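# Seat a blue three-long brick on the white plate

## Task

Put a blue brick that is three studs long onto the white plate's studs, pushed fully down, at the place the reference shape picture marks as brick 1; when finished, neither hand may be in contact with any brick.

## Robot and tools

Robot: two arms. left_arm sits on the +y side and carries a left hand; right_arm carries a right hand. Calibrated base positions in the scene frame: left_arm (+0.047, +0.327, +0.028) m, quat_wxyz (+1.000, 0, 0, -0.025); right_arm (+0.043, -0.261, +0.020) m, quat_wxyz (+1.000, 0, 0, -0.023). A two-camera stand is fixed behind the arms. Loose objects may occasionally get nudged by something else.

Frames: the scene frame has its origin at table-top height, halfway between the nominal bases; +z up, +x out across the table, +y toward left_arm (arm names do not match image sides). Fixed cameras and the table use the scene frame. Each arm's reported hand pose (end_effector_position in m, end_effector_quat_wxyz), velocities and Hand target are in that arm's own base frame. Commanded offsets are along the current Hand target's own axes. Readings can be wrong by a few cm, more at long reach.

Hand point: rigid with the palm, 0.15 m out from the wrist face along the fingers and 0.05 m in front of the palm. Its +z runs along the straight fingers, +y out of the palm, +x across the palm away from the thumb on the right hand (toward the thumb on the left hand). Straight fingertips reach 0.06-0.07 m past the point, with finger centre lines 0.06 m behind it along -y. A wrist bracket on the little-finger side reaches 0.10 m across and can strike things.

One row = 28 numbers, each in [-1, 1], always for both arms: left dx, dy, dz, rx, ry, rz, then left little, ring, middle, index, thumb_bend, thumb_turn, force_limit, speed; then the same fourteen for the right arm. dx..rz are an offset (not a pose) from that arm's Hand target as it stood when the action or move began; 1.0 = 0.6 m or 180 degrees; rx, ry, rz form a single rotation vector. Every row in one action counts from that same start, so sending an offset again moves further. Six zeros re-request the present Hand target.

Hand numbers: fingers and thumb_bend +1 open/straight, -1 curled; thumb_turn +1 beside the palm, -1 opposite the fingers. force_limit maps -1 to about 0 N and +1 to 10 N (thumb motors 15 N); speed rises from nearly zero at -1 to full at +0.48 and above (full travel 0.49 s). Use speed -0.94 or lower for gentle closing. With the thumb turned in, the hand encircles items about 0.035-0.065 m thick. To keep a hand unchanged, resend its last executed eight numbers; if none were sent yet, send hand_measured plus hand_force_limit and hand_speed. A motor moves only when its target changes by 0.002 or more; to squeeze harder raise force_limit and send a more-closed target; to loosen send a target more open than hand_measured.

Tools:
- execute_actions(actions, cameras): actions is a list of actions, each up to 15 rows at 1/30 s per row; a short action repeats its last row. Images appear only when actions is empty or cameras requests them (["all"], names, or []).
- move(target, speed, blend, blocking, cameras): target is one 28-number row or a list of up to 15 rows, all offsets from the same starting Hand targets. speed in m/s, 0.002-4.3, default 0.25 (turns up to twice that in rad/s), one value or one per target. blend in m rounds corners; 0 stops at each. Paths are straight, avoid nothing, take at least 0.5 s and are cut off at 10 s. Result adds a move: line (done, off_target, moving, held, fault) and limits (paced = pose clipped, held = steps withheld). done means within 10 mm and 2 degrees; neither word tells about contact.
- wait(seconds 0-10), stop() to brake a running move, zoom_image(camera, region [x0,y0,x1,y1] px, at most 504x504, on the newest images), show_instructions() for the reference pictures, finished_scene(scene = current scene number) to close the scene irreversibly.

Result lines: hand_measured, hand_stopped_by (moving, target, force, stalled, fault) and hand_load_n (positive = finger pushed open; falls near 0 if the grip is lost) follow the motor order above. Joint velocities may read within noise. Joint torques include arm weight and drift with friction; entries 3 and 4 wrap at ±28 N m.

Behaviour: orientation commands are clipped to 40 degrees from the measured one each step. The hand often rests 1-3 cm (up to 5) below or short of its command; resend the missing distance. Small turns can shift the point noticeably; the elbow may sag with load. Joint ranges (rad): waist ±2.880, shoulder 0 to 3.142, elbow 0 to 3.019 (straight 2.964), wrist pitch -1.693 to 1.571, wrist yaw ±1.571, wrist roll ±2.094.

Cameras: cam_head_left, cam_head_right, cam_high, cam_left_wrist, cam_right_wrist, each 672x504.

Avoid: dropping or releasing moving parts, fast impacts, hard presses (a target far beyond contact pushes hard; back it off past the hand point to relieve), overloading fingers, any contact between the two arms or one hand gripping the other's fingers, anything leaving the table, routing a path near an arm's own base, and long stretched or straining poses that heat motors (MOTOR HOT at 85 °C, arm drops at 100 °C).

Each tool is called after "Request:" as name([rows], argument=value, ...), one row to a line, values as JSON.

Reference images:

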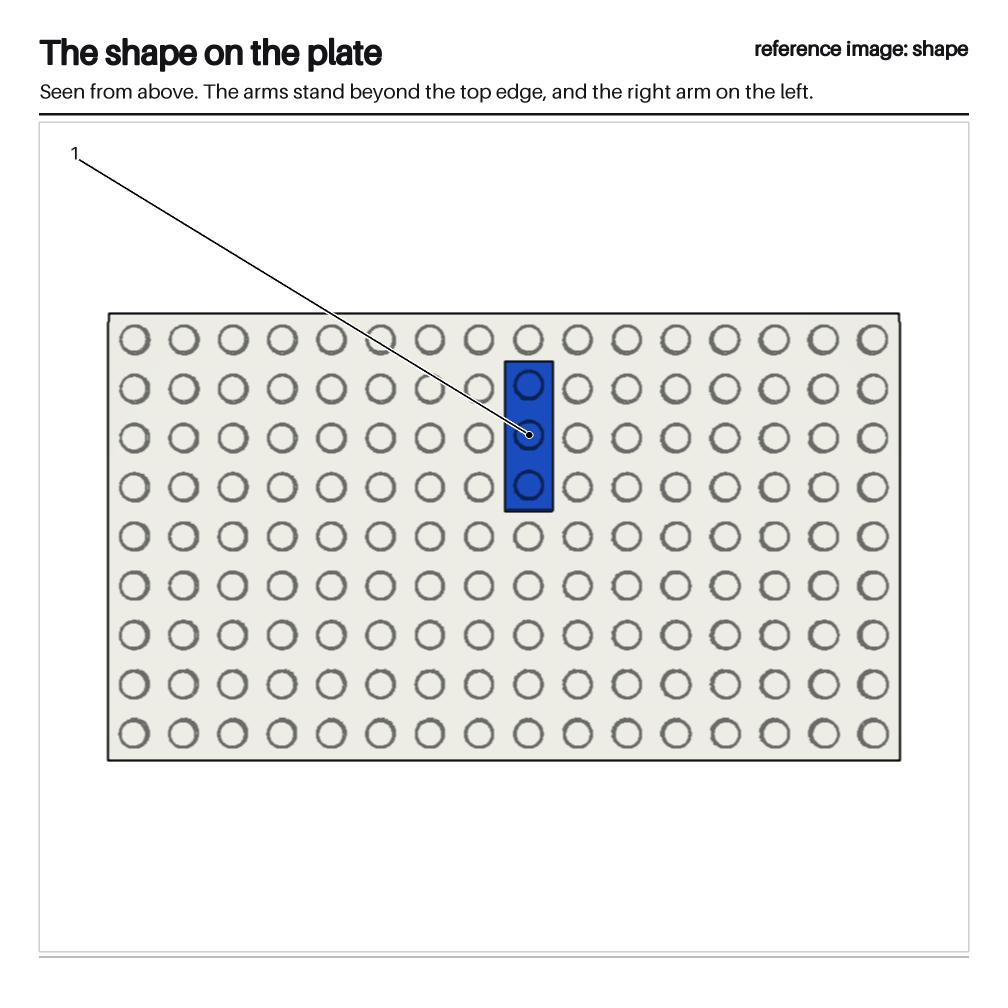

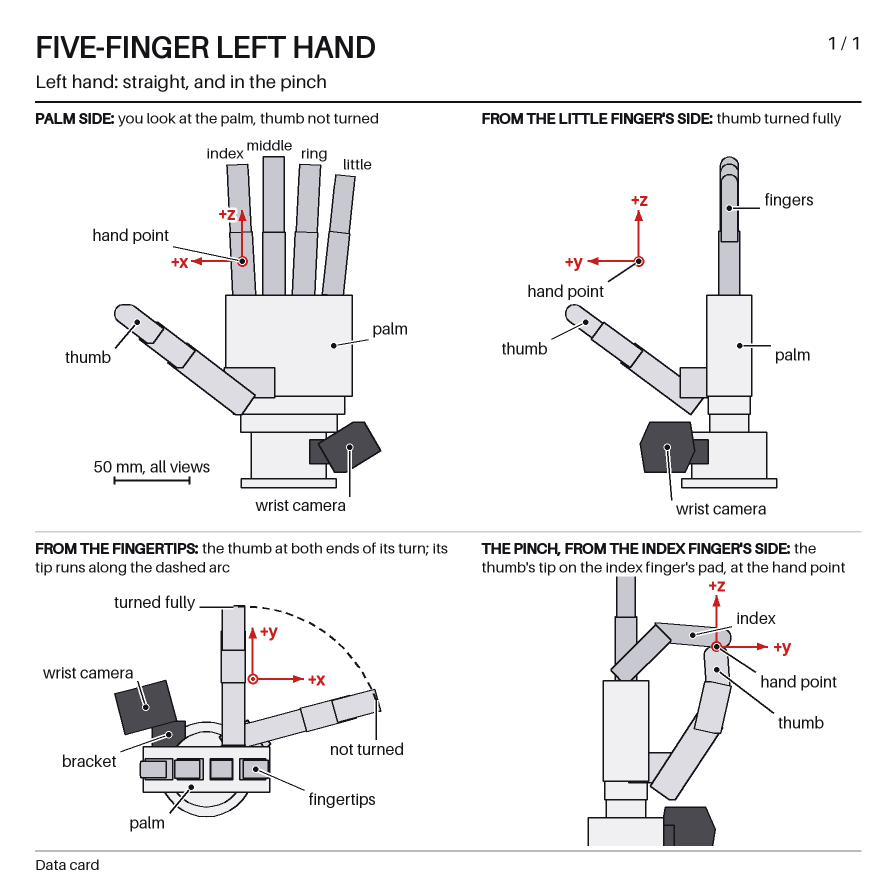

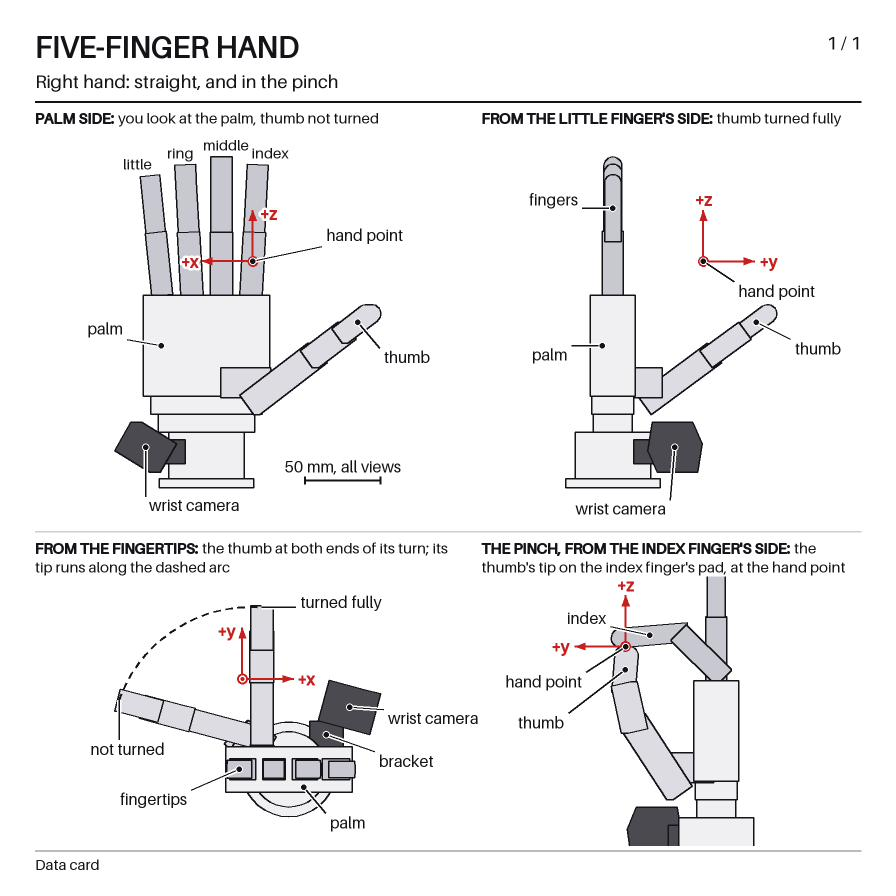

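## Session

Request:
execute_actions(actions=[])

Scene clock: 0.00 s.
left_arm: end_effector_position=(+0.0283, -0.2157, +0.2570) hand_measured=(+1.000, +1.000, +1.000, +1.000, +1.000, +1.000) hand_load_n=(-0.5, +0.0, +0.0, +0.0, +0.0, -0.5) hand_stopped_by=(target, target, target, target, target, target) hand_force_limit=0.00 hand_speed=-0.80 end_effector_quat_wxyz=(+0.185, +0.767, +0.598, -0.138) | right_arm: end_effector_position=(+0.4872, +0.2161, +0.3691) hand_measured=(+1.000, +1.000, +1.000, +1.000, +1.000, +1.000) hand_load_n=(+0.0, +0.0, +0.0, +0.0, +0.0, +0.0) hand_stopped_by=(target, target, target, target, target, target) hand_force_limit=0.00 hand_speed=-0.80 end_effector_quat_wxyz=(-0.359, +0.837, +0.380, +0.163)
Joint positions: left_arm=[-1.838 0.599 0.872 -1.394 -0.128 1.58] | right_arm=[0.253 1.58 1.876 -1.611 -0.777 -2.066]
Joint velocities: within noise
Joint torques (N m): no reading
Motor temperatures (°C): left_arm=[19 17 28 19 17 19] | right_arm=[23 20 23 18 20 18]
Heat: left arm: hottest elbow 28 °C; right arm: hottest waist 23 °C.
Hand target: left_arm +0.0275, -0.2186, +0.2661; +0.192, +0.765, +0.597, -0.147 | right_arm +0.4902, +0.2169, +0.3826; -0.356, +0.833, +0.385, +0.177

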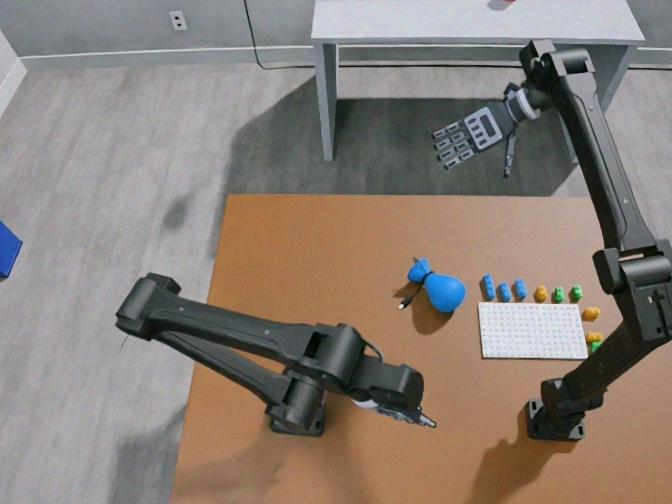

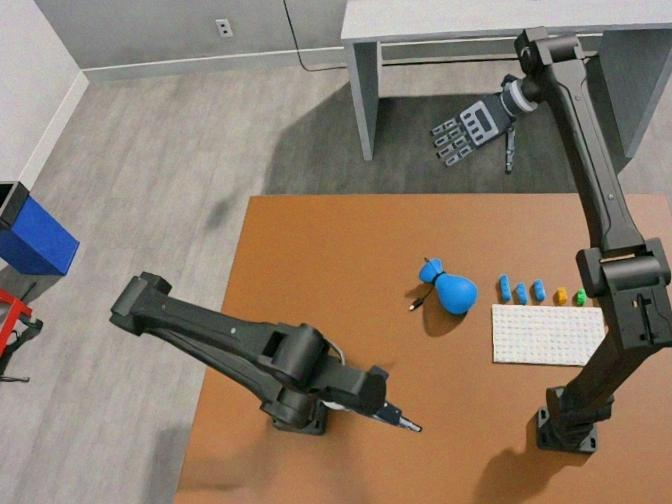

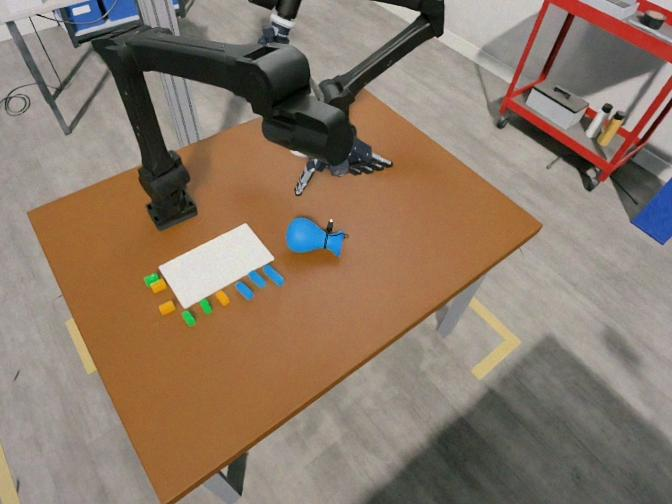

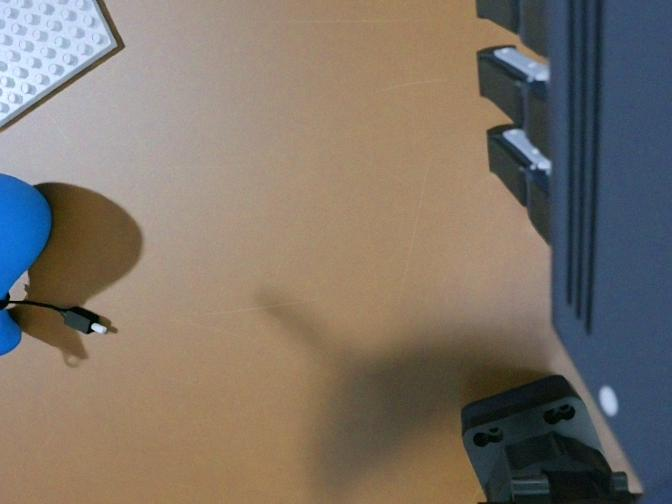

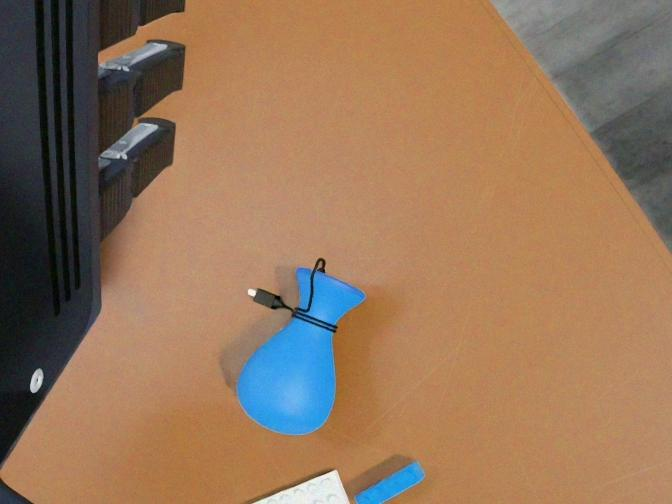

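Request:
zoom_image(camera="cam_head_left", region=[440, 250, 640, 400])

Request:
zoom_image(camera="cam_high", region=[130, 210, 330, 340])

Scaled by 2.520 from the camera's 672x504 image, which has a finer 960x720 frame.

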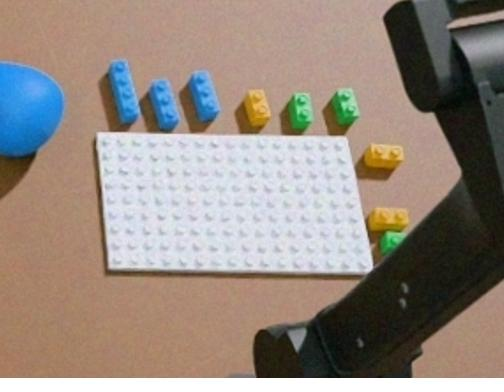

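Scaled by 2.520 from the camera's 672x504 image, which has a finer 960x720 frame.

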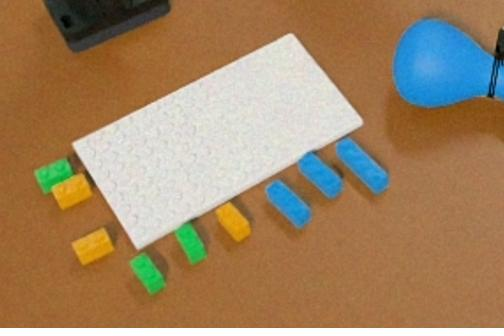

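Request:
zoom_image(camera="cam_head_left", region=[470, 265, 550, 325])

Request:
zoom_image(camera="cam_head_right", region=[480, 265, 560, 325])

Scaled by 6.300 from the camera's 672x504 image, which has a finer 960x720 frame.

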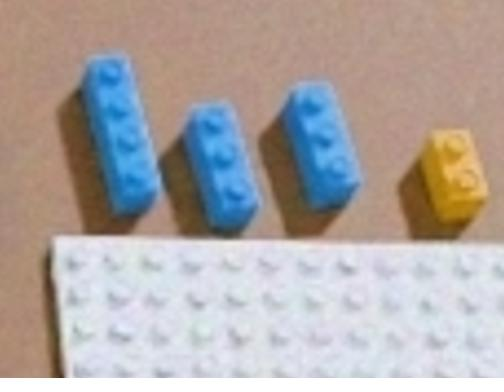

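Scaled by 6.300 from the camera's 672x504 image, which has a finer 960x720 frame.

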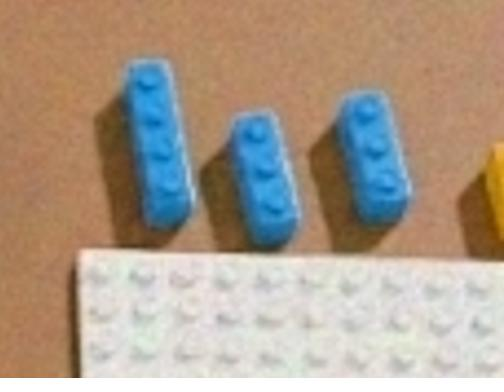

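Request:
move(target=[0,0,0,0,0,0,1,1,1,1,1,1,0,-0.8,-0.5987,0.1873,0.0658,0.0505,-0.0388,0.2363,-0.15,-0.15,-0.15,-0.15,0.8,-1,0.2,0.2], speed=0.25, cameras=["cam_right_wrist"])

Scene clock: 7.73 s.
left_arm: end_effector_position=(+0.0283, -0.2157, +0.2570) hand_measured=(+1.000, +1.000, +1.000, +1.000, +1.000, +1.000) hand_load_n=(+0.0, +0.0, +0.0, +0.0, +0.0, +0.0) hand_stopped_by=(target, target, target, target, target, target) hand_force_limit=0.00 hand_speed=-0.80 end_effector_quat_wxyz=(+0.185, +0.767, +0.598, -0.138) | right_arm: end_effector_position=(+0.3434, +0.0133, +0.1003) hand_measured=(-0.150, -0.150, -0.150, -0.150, +0.800, -1.000) hand_load_n=(+0.0, +0.0, +0.0, +0.0, +0.0, +0.0) hand_stopped_by=(target, target, target, target, target, target) hand_force_limit=0.20 hand_speed=0.20 end_effector_quat_wxyz=(-0.416, +0.906, +0.060, -0.047)
Joint positions: left_arm=[-1.838 0.599 0.872 -1.394 -0.128 1.58] | right_arm=[-0.219 1.582 1.121 -1.534 -0.776 -2.098]
Joint torques (N m): left_arm=[1.9 0.85 12.72 1.44 -0.11 0.08] | right_arm=[1.2 -11.05 6.82 -0.23 -0.54 -0.03]
Heat: left arm: hottest elbow 30 °C; right arm: hottest elbow 24 °C.
Hand target: left_arm +0.0275, -0.2186, +0.2661; +0.192, +0.765, +0.597, -0.147 | right_arm +0.3475, +0.0101, +0.0998; -0.436, +0.894, +0.091, -0.044
Off the commanded pose: left_arm 0.010 m, 1 deg | right_arm 0.005 m, 4 deg.
joint sent to its limit (right arm) — joint 6 (wrist roll), lower limit. The joint targets are off in orientation, not in position.
move: off_target (right_arm)
Images, in order (width x height): cam_right_wrist 672x504.

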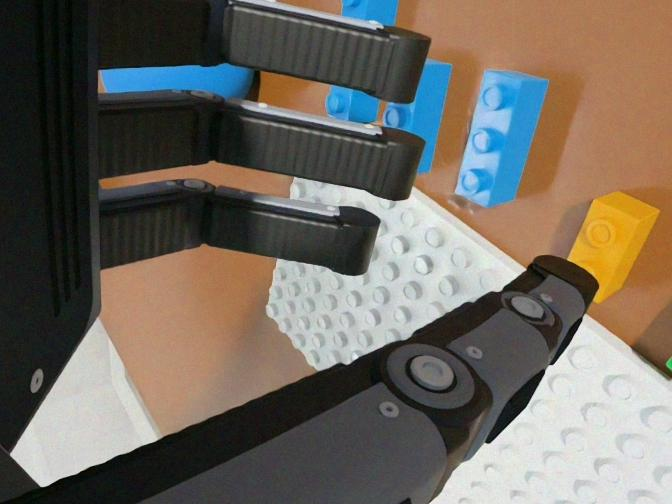

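Request:
zoom_image(camera="cam_right_wrist", region=[400, 40, 660, 230])

Scaled by 1.938 from the camera's 672x504 image, which has a finer 960x720 frame.

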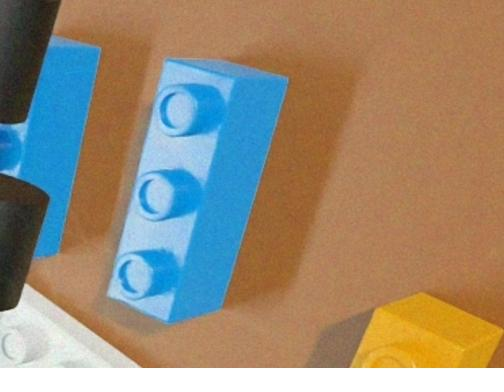

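Request:
move(target=[0,0,0,0,0,0,1,1,1,1,1,1,0,-0.8,0.0109,0.0343,0.0995,0,0,0,-0.15,-0.15,-0.15,-0.15,0.8,-1,0.2,0.2], speed=0.15, cameras=["cam_right_wrist"])

Request:
zoom_image(camera="cam_right_wrist", region=[320, 20, 580, 220])

Scene clock: 13.07 s.
left_arm: end_effector_position=(+0.0283, -0.2157, +0.2570) hand_measured=(+1.000, +1.000, +1.000, +1.000, +1.000, +1.000) hand_load_n=(+0.0, +0.0, +0.0, +0.0, +0.0, +0.0) hand_stopped_by=(target, target, target, target, target, target) hand_force_limit=0.00 hand_speed=-0.80 end_effector_quat_wxyz=(+0.185, +0.767, +0.598, -0.138) | right_arm: end_effector_position=(+0.3443, +0.0433, +0.0485) hand_measured=(-0.150, -0.150, -0.150, -0.150, +0.800, -1.000) hand_load_n=(+0.0, +0.0, +0.0, +0.0, +0.0, +0.0) hand_stopped_by=(target, target, target, target, target, target) hand_force_limit=0.20 hand_speed=0.20 end_effector_quat_wxyz=(-0.434, +0.896, +0.083, -0.046)
Joint positions: left_arm=[-1.838 0.599 0.872 -1.394 -0.128 1.58] | right_arm=[-0.158 1.653 1.041 -1.376 -0.828 -2.098]
Joint torques (N m): left_arm=[1.85 0.85 12.6 1.52 -0.07 0.03] | right_arm=[2.02 -10.93 6.12 -0.25 -0.69 -0.01]
Heat: left arm: hottest elbow 30 °C; right arm: hottest elbow 24 °C.
Hand target: left_arm +0.0275, -0.2186, +0.2661; +0.192, +0.765, +0.597, -0.147 | right_arm +0.3471, +0.0451, +0.0467; -0.436, +0.894, +0.091, -0.044
Off the commanded pose: left_arm 0.010 m, 1 deg | right_arm 0.004 m, 1 deg.
joint sent to its limit (right arm) — joint 6 (wrist roll), lower limit. The joint targets still meet the commanded pose.
move: done
Images, in order (width x height): cam_right_wrist 672x504.

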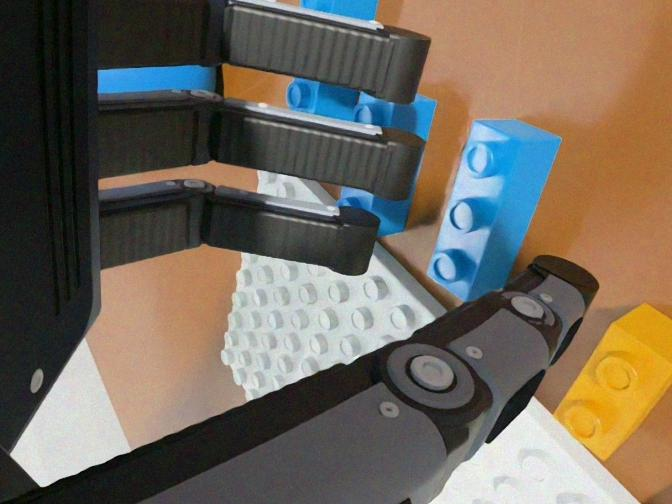

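Scaled by 1.938 from the camera's 672x504 image, which has a finer 960x720 frame.

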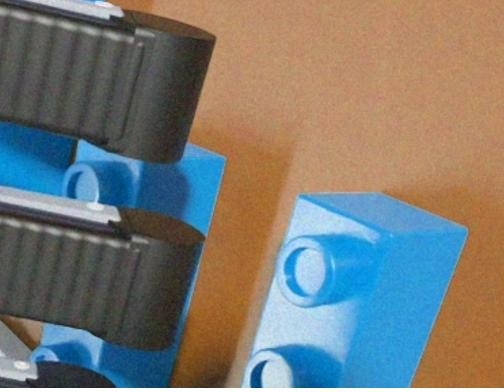

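Request:
move(target=[0,0,0,0,0,0,1,1,1,1,1,1,0,-0.8,-0.0043,0.0200,0.0313,0,0,0,-0.15,-0.15,-0.15,-0.15,0.8,-1,0.2,0.2], speed=0.08, cameras=["cam_right_wrist"])

Request:
zoom_image(camera="cam_right_wrist", region=[320, 60, 580, 260])

Scene clock: 15.43 s.
left_arm: end_effector_position=(+0.0283, -0.2157, +0.2570) hand_measured=(+1.000, +1.000, +1.000, +1.000, +1.000, +1.000) hand_load_n=(+0.0, +0.5, +0.0, +0.0, +0.0, +0.0) hand_stopped_by=(target, target, target, target, target, target) hand_force_limit=0.00 hand_speed=-0.80 end_effector_quat_wxyz=(+0.185, +0.767, +0.598, -0.138) | right_arm: end_effector_position=(+0.3429, +0.0486, +0.0286) hand_measured=(-0.150, -0.150, -0.150, -0.150, +0.800, -1.000) hand_load_n=(+0.0, +0.0, +0.0, +0.0, +0.0, +0.0) hand_stopped_by=(target, target, target, target, target, target) hand_force_limit=0.20 hand_speed=0.20 end_effector_quat_wxyz=(-0.435, +0.895, +0.090, -0.041)
Joint positions: left_arm=[-1.838 0.599 0.872 -1.394 -0.128 1.58] | right_arm=[-0.146 1.673 1.006 -1.306 -0.835 -2.098]
Joint torques (N m): left_arm=[2.43 -0.03 12.81 1.48 -0.14 -0.02] | right_arm=[2.37 -10.87 5.6 -0.21 -0.7 0.13]
Heat: left arm: hottest elbow 31 °C; right arm: hottest elbow 24 °C.
Hand target: left_arm +0.0275, -0.2186, +0.2661; +0.192, +0.765, +0.597, -0.147 | right_arm +0.3431, +0.0518, +0.0257; -0.436, +0.894, +0.091, -0.044
Off the commanded pose: left_arm 0.010 m, 1 deg | right_arm 0.004 m, 0 deg.
move: done
Images, in order (width x height): cam_right_wrist 672x504.

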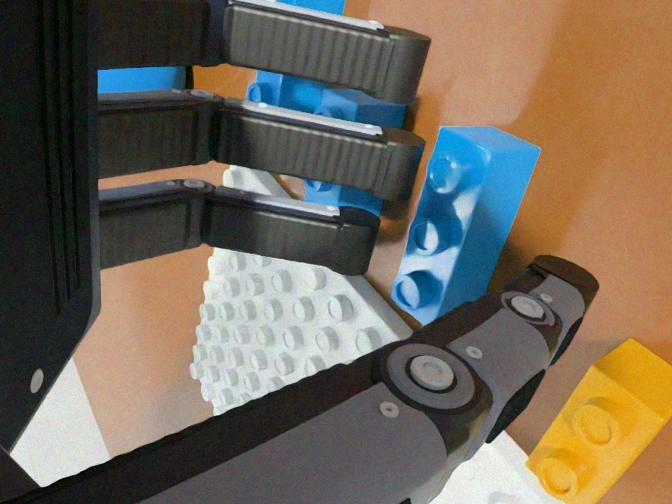

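Scaled by 1.938 from the camera's 672x504 image, which has a finer 960x720 frame.

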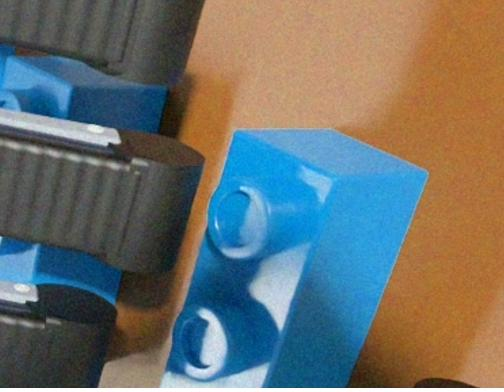

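Request:
move(target=[0,0,0,0,0,0,1,1,1,1,1,1,0,-0.8,-0.0045,0.0230,0.0239,0,0,0,-0.15,-0.15,-0.15,-0.15,0.8,-1,0.2,0.2], speed=0.06, cameras=["cam_right_wrist"])

Request:
zoom_image(camera="cam_right_wrist", region=[320, 80, 560, 320])

Scene clock: 17.30 s.
left_arm: end_effector_position=(+0.0283, -0.2157, +0.2570) hand_measured=(+1.000, +1.000, +1.000, +1.000, +1.000, +1.000) hand_load_n=(+0.0, +0.0, +0.0, +0.0, +0.0, +0.5) hand_stopped_by=(target, target, target, target, target, target) hand_force_limit=0.00 hand_speed=-0.80 end_effector_quat_wxyz=(+0.185, +0.767, +0.598, -0.138) | right_arm: end_effector_position=(+0.3401, +0.0511, +0.0090) hand_measured=(-0.150, -0.150, -0.150, -0.150, +0.800, -1.000) hand_load_n=(+0.0, +0.0, +0.0, +0.0, +0.0, +0.0) hand_stopped_by=(target, target, target, target, target, target) hand_force_limit=0.20 hand_speed=0.20 end_effector_quat_wxyz=(-0.436, +0.894, +0.090, -0.040)
Joint positions: left_arm=[-1.838 0.599 0.872 -1.394 -0.128 1.58] | right_arm=[-0.143 1.701 0.978 -1.245 -0.839 -2.093]
Joint torques (N m): left_arm=[1.61 0.26 12.57 1.2 -0.14 -0.03] | right_arm=[2.14 -10.87 5.39 -0.24 -0.6 0.13]
Heat: left arm: hottest elbow 31 °C; right arm: hottest elbow 24 °C.
Hand target: left_arm +0.0275, -0.2186, +0.2661; +0.192, +0.765, +0.597, -0.147 | right_arm +0.3399, +0.0540, +0.0060; -0.436, +0.894, +0.091, -0.044
Off the commanded pose: left_arm 0.010 m, 1 deg | right_arm 0.004 m, 0 deg.
move: done
Images, in order (width x height): cam_right_wrist 672x504.

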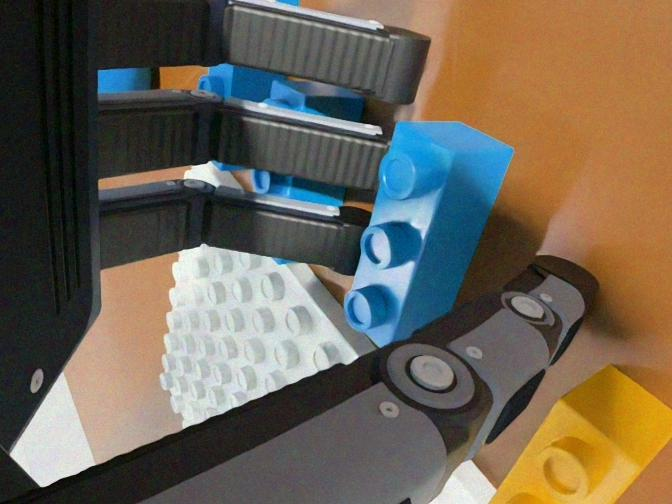

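Scaled by 2.100 from the camera's 672x504 image, which has a finer 960x720 frame.

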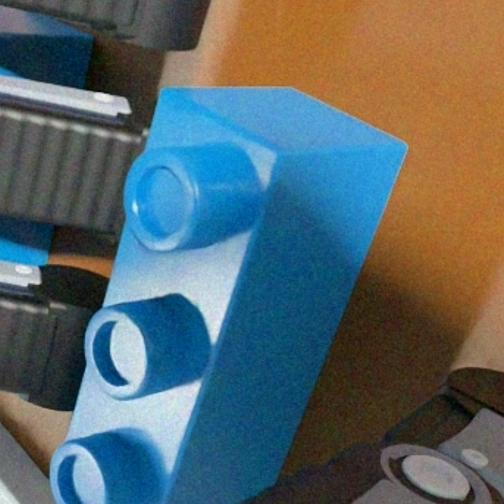

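Request:
move([
  [0,0,0,0,0,0,1,1,1,1,1,1,0,-0.8,-0.0001,-0.0005,0.0039,0,0,0,-0.15,-0.15,-0.15,-0.15,0.8,-1,0.2,0.2],
  [0,0,0,0,0,0,1,1,1,1,1,1,0,-0.8,-0.0001,-0.0005,0.0039,0,0,0,-0.15,-0.15,-0.21,-0.21,0.65,-1,0.2,-0.6],
  [0,0,0,0,0,0,1,1,1,1,1,1,0,-0.8,-0.0001,-0.0005,0.0039,0,0,0,-0.15,-0.15,-0.21,-0.21,0.4,-1,-0.4,-0.93],
], speed=0.03, cameras=["cam_right_wrist"])

Request:
zoom_image(camera="cam_right_wrist", region=[320, 80, 560, 320])

Scene clock: 21.97 s.
left_arm: end_effector_position=(+0.0283, -0.2157, +0.2570) hand_measured=(+1.000, +1.000, +1.000, +1.000, +1.000, +1.000) hand_load_n=(+0.0, +0.0, +0.0, +0.0, +0.0, +0.0) hand_stopped_by=(target, target, target, target, target, target) hand_force_limit=0.00 hand_speed=-0.80 end_effector_quat_wxyz=(+0.185, +0.767, +0.598, -0.138) | right_arm: end_effector_position=(+0.3415, +0.0526, +0.0083) hand_measured=(-0.150, -0.150, -0.210, -0.210, +0.514, -1.000) hand_load_n=(+0.0, +0.0, +4.0, +0.0, +4.5, +0.0) hand_stopped_by=(target, target, target, target, force, target) hand_force_limit=-0.40 hand_speed=-0.93 end_effector_quat_wxyz=(-0.435, +0.895, +0.091, -0.039)
Joint positions: left_arm=[-1.838 0.599 0.872 -1.394 -0.128 1.58] | right_arm=[-0.138 1.701 0.978 -1.236 -0.839 -2.085]
Joint torques (N m): left_arm=[2.78 1.08 12.64 1.24 -0.15 0.02] | right_arm=[2.2 -10.81 5.07 -0.17 -0.66 0.12]
Heat: left arm: hottest elbow 32 °C; right arm: hottest elbow 24 °C.
Hand target: left_arm +0.0275, -0.2186, +0.2661; +0.192, +0.765, +0.597, -0.147 | right_arm +0.3395, +0.0560, +0.0048; -0.436, +0.894, +0.091, -0.044
Off the commanded pose: left_arm 0.010 m, 1 deg | right_arm 0.005 m, 1 deg.
move: done
Images, in order (width x height): cam_right_wrist 672x504.

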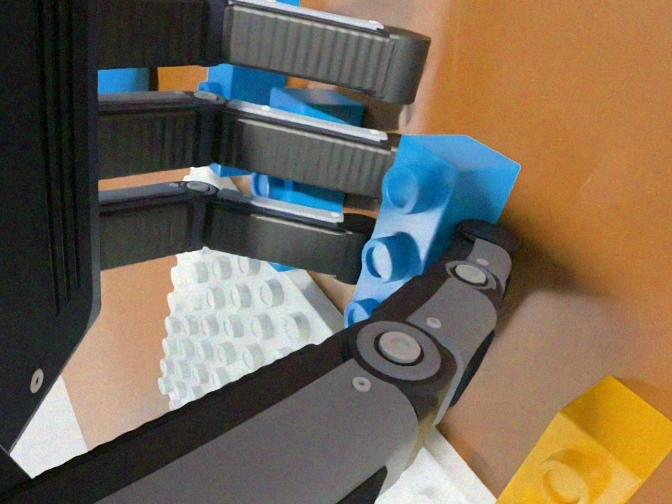

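Scaled by 2.100 from the camera's 672x504 image, which has a finer 960x720 frame.

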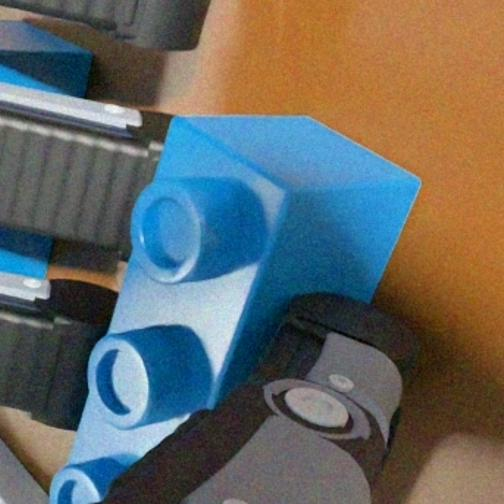

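Request:
move([
  [0,0,0,0,0,0,1,1,1,1,1,1,0,-0.8,0,0,0,0,0,0,-0.15,-0.15,-0.21,-0.3,0.4,-1,-0.5,-0.95],
  [0,0,0,0,0,0,1,1,1,1,1,1,0,-0.8,0,0,0,0,0,0,-0.15,-0.15,-0.21,-0.3,0.3,-1,0.3,-0.95],
], speed=0.03, cameras=["cam_right_wrist"])

Request:
zoom_image(camera="cam_right_wrist", region=[320, 80, 560, 320])

Scene clock: 23.47 s.
left_arm: end_effector_position=(+0.0283, -0.2157, +0.2570) hand_measured=(+1.000, +1.000, +1.000, +1.000, +1.000, +1.000) hand_load_n=(+0.0, +0.0, +0.0, +0.0, +0.0, +0.0) hand_stopped_by=(target, target, target, target, target, target) hand_force_limit=0.00 hand_speed=-0.80 end_effector_quat_wxyz=(+0.185, +0.767, +0.598, -0.138) | right_arm: end_effector_position=(+0.3415, +0.0527, +0.0083) hand_measured=(-0.150, -0.150, -0.210, -0.256, +0.506, -1.000) hand_load_n=(+0.0, +0.0, +4.0, +3.5, +9.5, -2.5) hand_stopped_by=(target, target, target, force, force, target) hand_force_limit=0.30 hand_speed=-0.95 end_effector_quat_wxyz=(-0.435, +0.895, +0.091, -0.039)
Joint positions: left_arm=[-1.838 0.599 0.872 -1.394 -0.128 1.58] | right_arm=[-0.138 1.701 0.978 -1.236 -0.84 -2.085]
Joint torques (N m): left_arm=[1.73 1.67 12.75 1.24 -0.19 0] | right_arm=[2.43 -10.81 5.08 -0.18 -0.66 0.12]
Heat: left arm: hottest elbow 32 °C; right arm: hottest elbow 24 °C.
Hand target: left_arm +0.0275, -0.2186, +0.2661; +0.192, +0.765, +0.597, -0.147 | right_arm +0.3395, +0.0560, +0.0048; -0.436, +0.894, +0.091, -0.044
Off the commanded pose: left_arm 0.010 m, 1 deg | right_arm 0.005 m, 1 deg.
move: done
Images, in order (width x height): cam_right_wrist 672x504.

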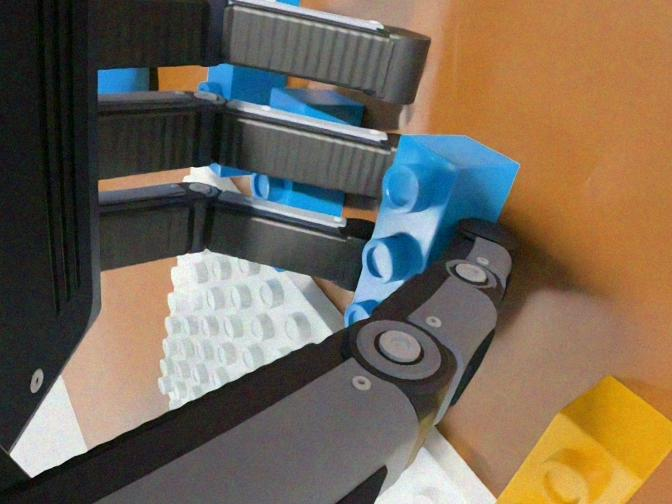

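Scaled by 2.100 from the camera's 672x504 image, which has a finer 960x720 frame.

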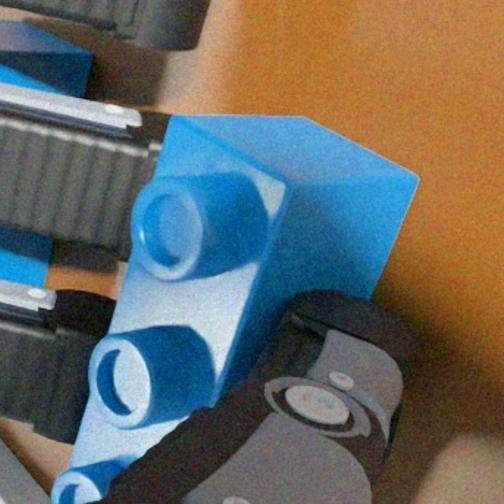

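Request:
move([
  [0,0,0,0,0,0,1,1,1,1,1,1,0,-0.8,0,-0.0814,-0.0637,0,0,0,-0.15,-0.15,-0.21,-0.3,0.3,-1,0.3,-0.95],
  [0,0,0,0,0,0,1,1,1,1,1,1,0,-0.8,-0.2343,-0.095,-0.0144,0,0.035,0.0275,-0.15,-0.15,-0.21,-0.3,0.3,-1,0.3,-0.95],
], speed=[0.08,0.15], blend=0.02, cameras=["cam_right_wrist","cam_head_left"])

Scene clock: 27.37 s.
left_arm: end_effector_position=(+0.0283, -0.2157, +0.2570) hand_measured=(+1.000, +1.000, +1.000, +1.000, +1.000, +1.000) hand_load_n=(+0.0, +0.0, +0.0, +0.0, -0.5, +0.0) hand_stopped_by=(target, target, target, target, target, target) hand_force_limit=0.00 hand_speed=-0.80 end_effector_quat_wxyz=(+0.185, +0.767, +0.598, -0.138) | right_arm: end_effector_position=(+0.1969, +0.0572, +0.0528) hand_measured=(-0.150, -0.150, -0.210, -0.256, +0.506, -1.000) hand_load_n=(+0.0, +0.5, +4.5, +3.5, +9.5, -3.0) hand_stopped_by=(target, target, target, force, force, target) hand_force_limit=0.30 hand_speed=-0.95 end_effector_quat_wxyz=(-0.438, +0.898, +0.032, -0.015)
Joint positions: left_arm=[-1.838 0.599 0.872 -1.394 -0.128 1.58] | right_arm=[-0.233 1.226 0.608 -1.32 -0.852 -2.043]
Joint torques (N m): left_arm=[2.32 -0.15 12.83 1.68 -0.14 -0.01] | right_arm=[0.73 -5.71 5.98 -0.72 -0.58 0.09]
Heat: left arm: hottest elbow 32 °C; right arm: hottest elbow 24 °C.
Hand target: left_arm +0.0275, -0.2186, +0.2661; +0.192, +0.765, +0.597, -0.147 | right_arm +0.1959, +0.0556, +0.0549; -0.438, +0.899, +0.028, -0.013
Off the commanded pose: left_arm 0.010 m, 1 deg | right_arm 0.003 m, 1 deg.
move: done
Images, in order (width x height): cam_head_left 672x504, cam_right_wrist 672x504.

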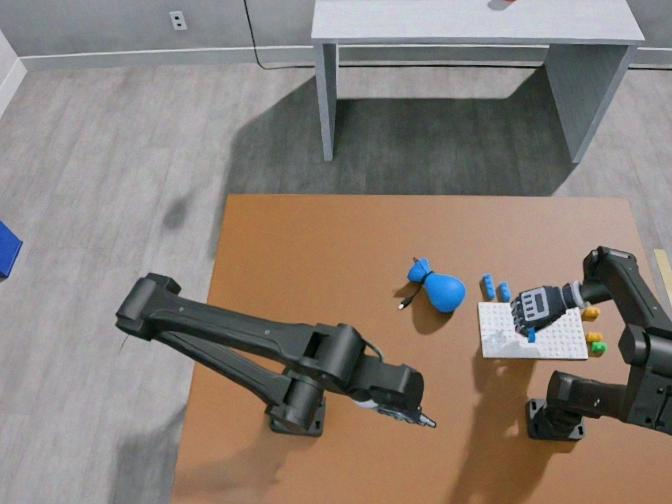

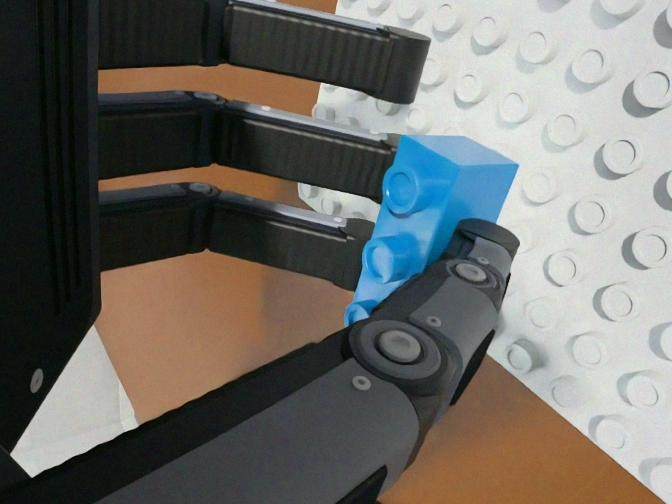

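Request:
zoom_image(camera="cam_right_wrist", region=[420, 60, 672, 310])

Request:
zoom_image(camera="cam_head_left", region=[465, 290, 605, 370])

Scaled by 2.000 from the camera's 672x504 image, which has a finer 960x720 frame.

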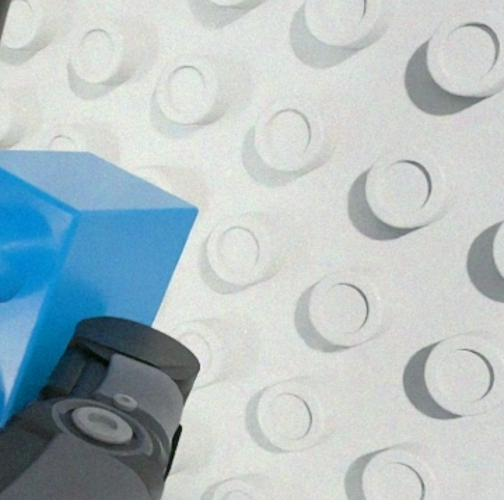

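Scaled by 3.600 from the camera's 672x504 image, which has a finer 960x720 frame.

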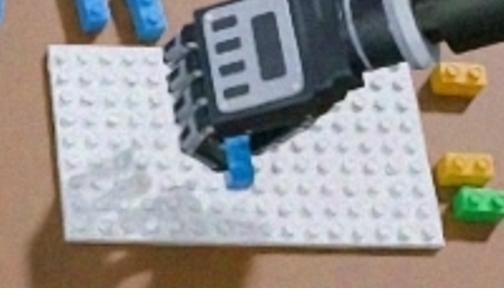

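Request:
zoom_image(camera="cam_right_wrist", region=[400, 120, 540, 260])

Scaled by 3.600 from the camera's 672x504 image, which has a finer 960x720 frame.

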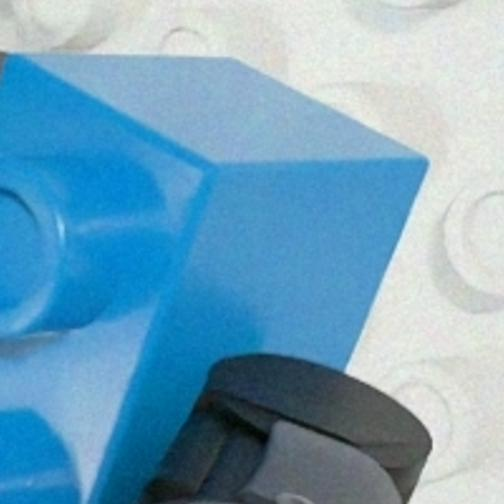

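Request:
move(target=[0,0,0,0,0,0,1,1,1,1,1,1,0,-0.8,-0.0054,0.0467,0.0091,0,0.0083,0.0029,-0.15,-0.15,-0.21,-0.3,0.3,-1,0.3,-0.95], speed=0.08, cameras=["cam_right_wrist","cam_head_left"])

Request:
zoom_image(camera="cam_right_wrist", region=[420, 60, 672, 310])

Request:
zoom_image(camera="cam_head_left", region=[465, 290, 605, 370])

Scene clock: 37.00 s.
left_arm: end_effector_position=(+0.0283, -0.2157, +0.2570) hand_measured=(+1.000, +1.000, +1.000, +1.000, +1.000, +1.000) hand_load_n=(-0.5, +0.0, +0.0, +0.5, +0.0, +0.0) hand_stopped_by=(target, target, target, target, target, target) hand_force_limit=0.00 hand_speed=-0.80 end_effector_quat_wxyz=(+0.185, +0.767, +0.598, -0.138) | right_arm: end_effector_position=(+0.1921, +0.0447, +0.0319) hand_measured=(-0.150, -0.150, -0.210, -0.256, +0.506, -1.000) hand_load_n=(+0.0, +0.0, +4.5, +3.5, +9.5, -3.0) hand_stopped_by=(target, target, target, force, force, target) hand_force_limit=0.30 hand_speed=-0.95 end_effector_quat_wxyz=(-0.438, +0.899, +0.019, -0.006)
Joint positions: left_arm=[-1.838 0.599 0.872 -1.394 -0.128 1.58] | right_arm=[-0.298 1.265 0.569 -1.271 -0.84 -2.089]
Joint torques (N m): left_arm=[2.37 0.85 12.92 1.2 -0.14 0.06] | right_arm=[0.67 -4.19 5.55 -0.2 -0.57 -0.01]
Motor temperatures (°C): left_arm=[19 17 33 19 17 19] | right_arm=[23 21 24 18 20 18]
Heat: left arm: hottest elbow 33 °C; right arm: hottest elbow 24 °C.
Hand target: left_arm +0.0275, -0.2186, +0.2661; +0.192, +0.765, +0.597, -0.147 | right_arm +0.1935, +0.0425, +0.0295; -0.438, +0.899, +0.018, -0.003
Off the commanded pose: left_arm 0.010 m, 1 deg | right_arm 0.004 m, 0 deg.
move: done
Images, in order (width x height): cam_head_left 672x504, cam_right_wrist 672x504.

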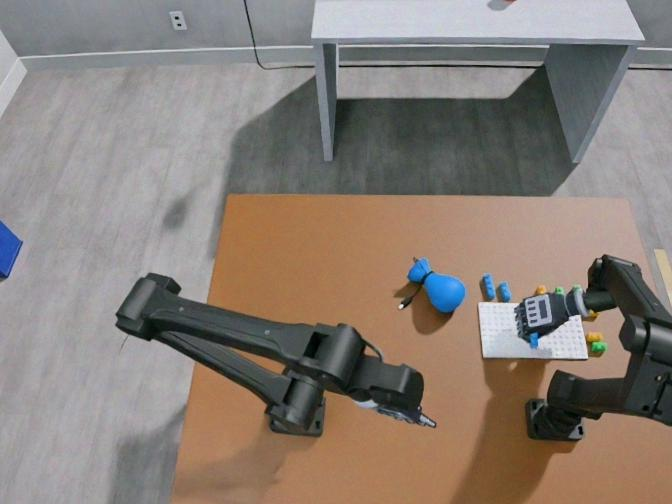

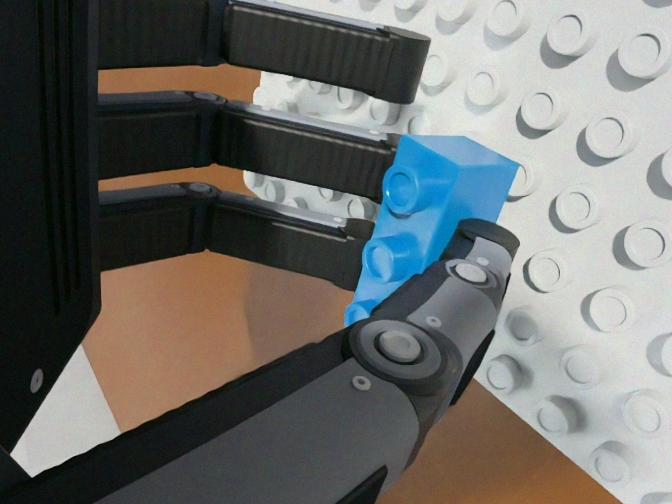

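Scaled by 2.000 from the camera's 672x504 image, which has a finer 960x720 frame.

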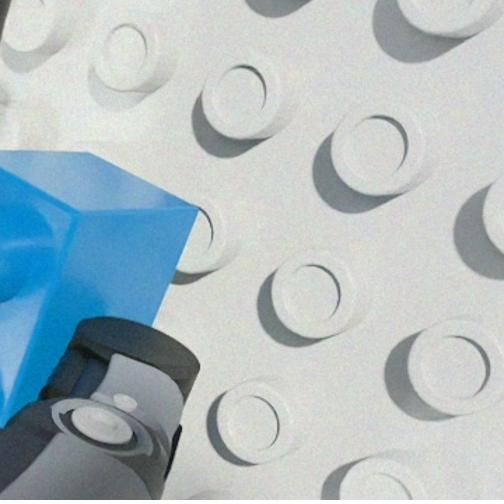

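Scaled by 3.600 from the camera's 672x504 image, which has a finer 960x720 frame.

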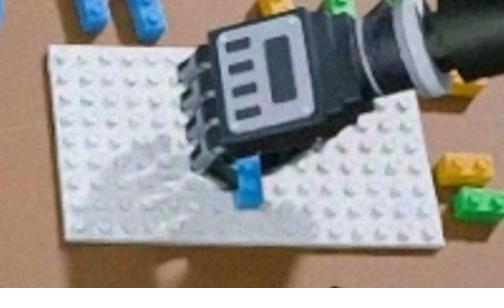

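Request:
execute_actions(actions=[])

Scene clock: 39.57 s.
left_arm: end_effector_position=(+0.0283, -0.2157, +0.2570) hand_measured=(+1.000, +1.000, +1.000, +1.000, +1.000, +1.000) hand_load_n=(+0.0, +0.0, +0.0, +0.0, +0.5, +0.0) hand_stopped_by=(target, target, target, target, target, target) hand_force_limit=0.00 hand_speed=-0.80 end_effector_quat_wxyz=(+0.185, +0.767, +0.598, -0.138) | right_arm: end_effector_position=(+0.1921, +0.0447, +0.0318) hand_measured=(-0.150, -0.150, -0.210, -0.256, +0.506, -1.000) hand_load_n=(+0.0, +0.0, +4.5, +3.5, +10.0, -2.5) hand_stopped_by=(target, target, target, force, force, target) hand_force_limit=0.30 hand_speed=-0.95 end_effector_quat_wxyz=(-0.438, +0.899, +0.019, -0.006)
Joint positions: left_arm=[-1.838 0.599 0.872 -1.394 -0.128 1.58] | right_arm=[-0.298 1.265 0.569 -1.271 -0.84 -2.09]
Joint velocities: within noise
Joint torques (N m): left_arm=[1.79 0.21 12.72 1.46 -0.09 -0.02] | right_arm=[0.56 -4.13 5.56 -0.2 -0.57 -0.02]
Motor temperatures (°C): left_arm=[19 17 33 19 17 19] | right_arm=[23 21 24 18 20 18]
Heat: left arm: hottest elbow 33 °C; right arm: hottest elbow 24 °C.
Hand target: left_arm +0.0275, -0.2186, +0.2661; +0.192, +0.765, +0.597, -0.147 | right_arm +0.1935, +0.0425, +0.0295; -0.438, +0.899, +0.018, -0.004
Off the commanded pose: left_arm 0.010 m, 1 deg | right_arm 0.004 m, 0 deg.

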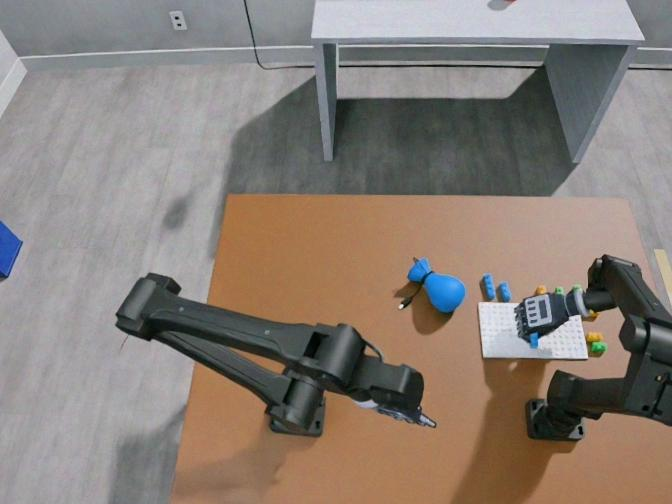

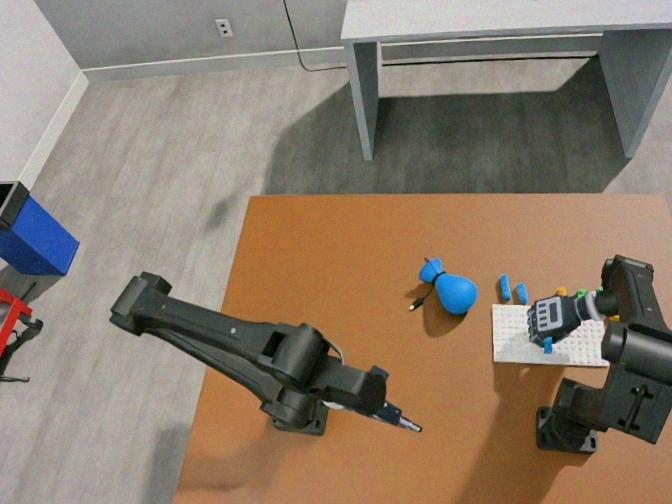

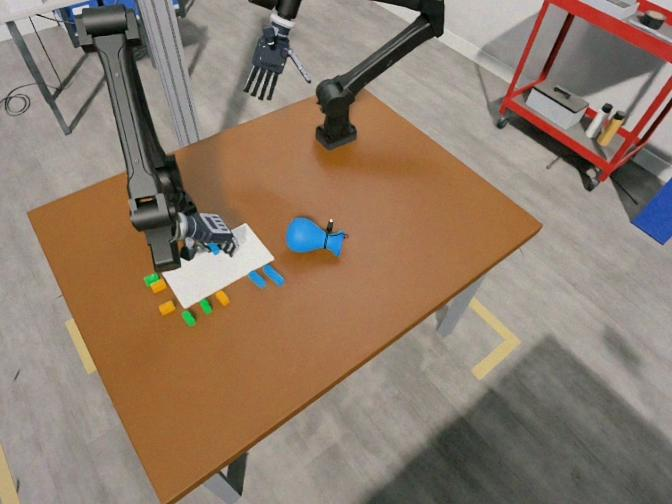

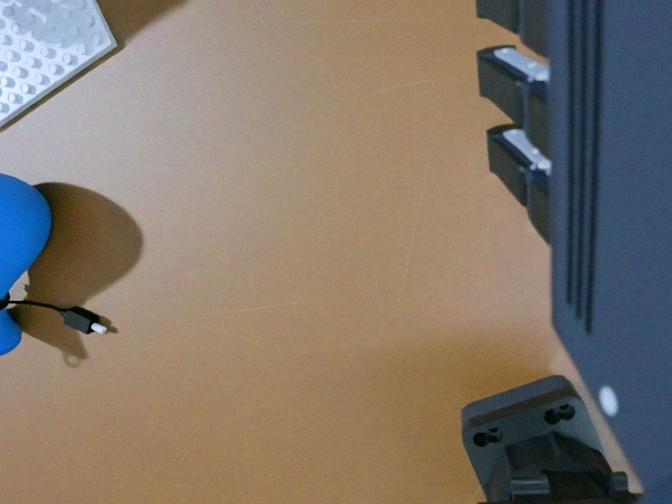

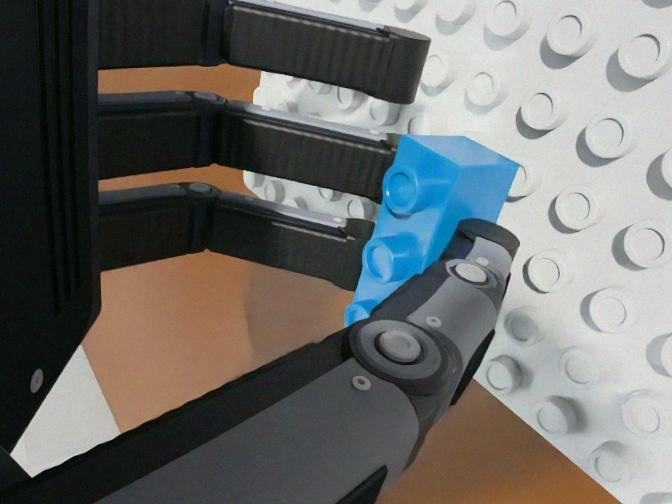

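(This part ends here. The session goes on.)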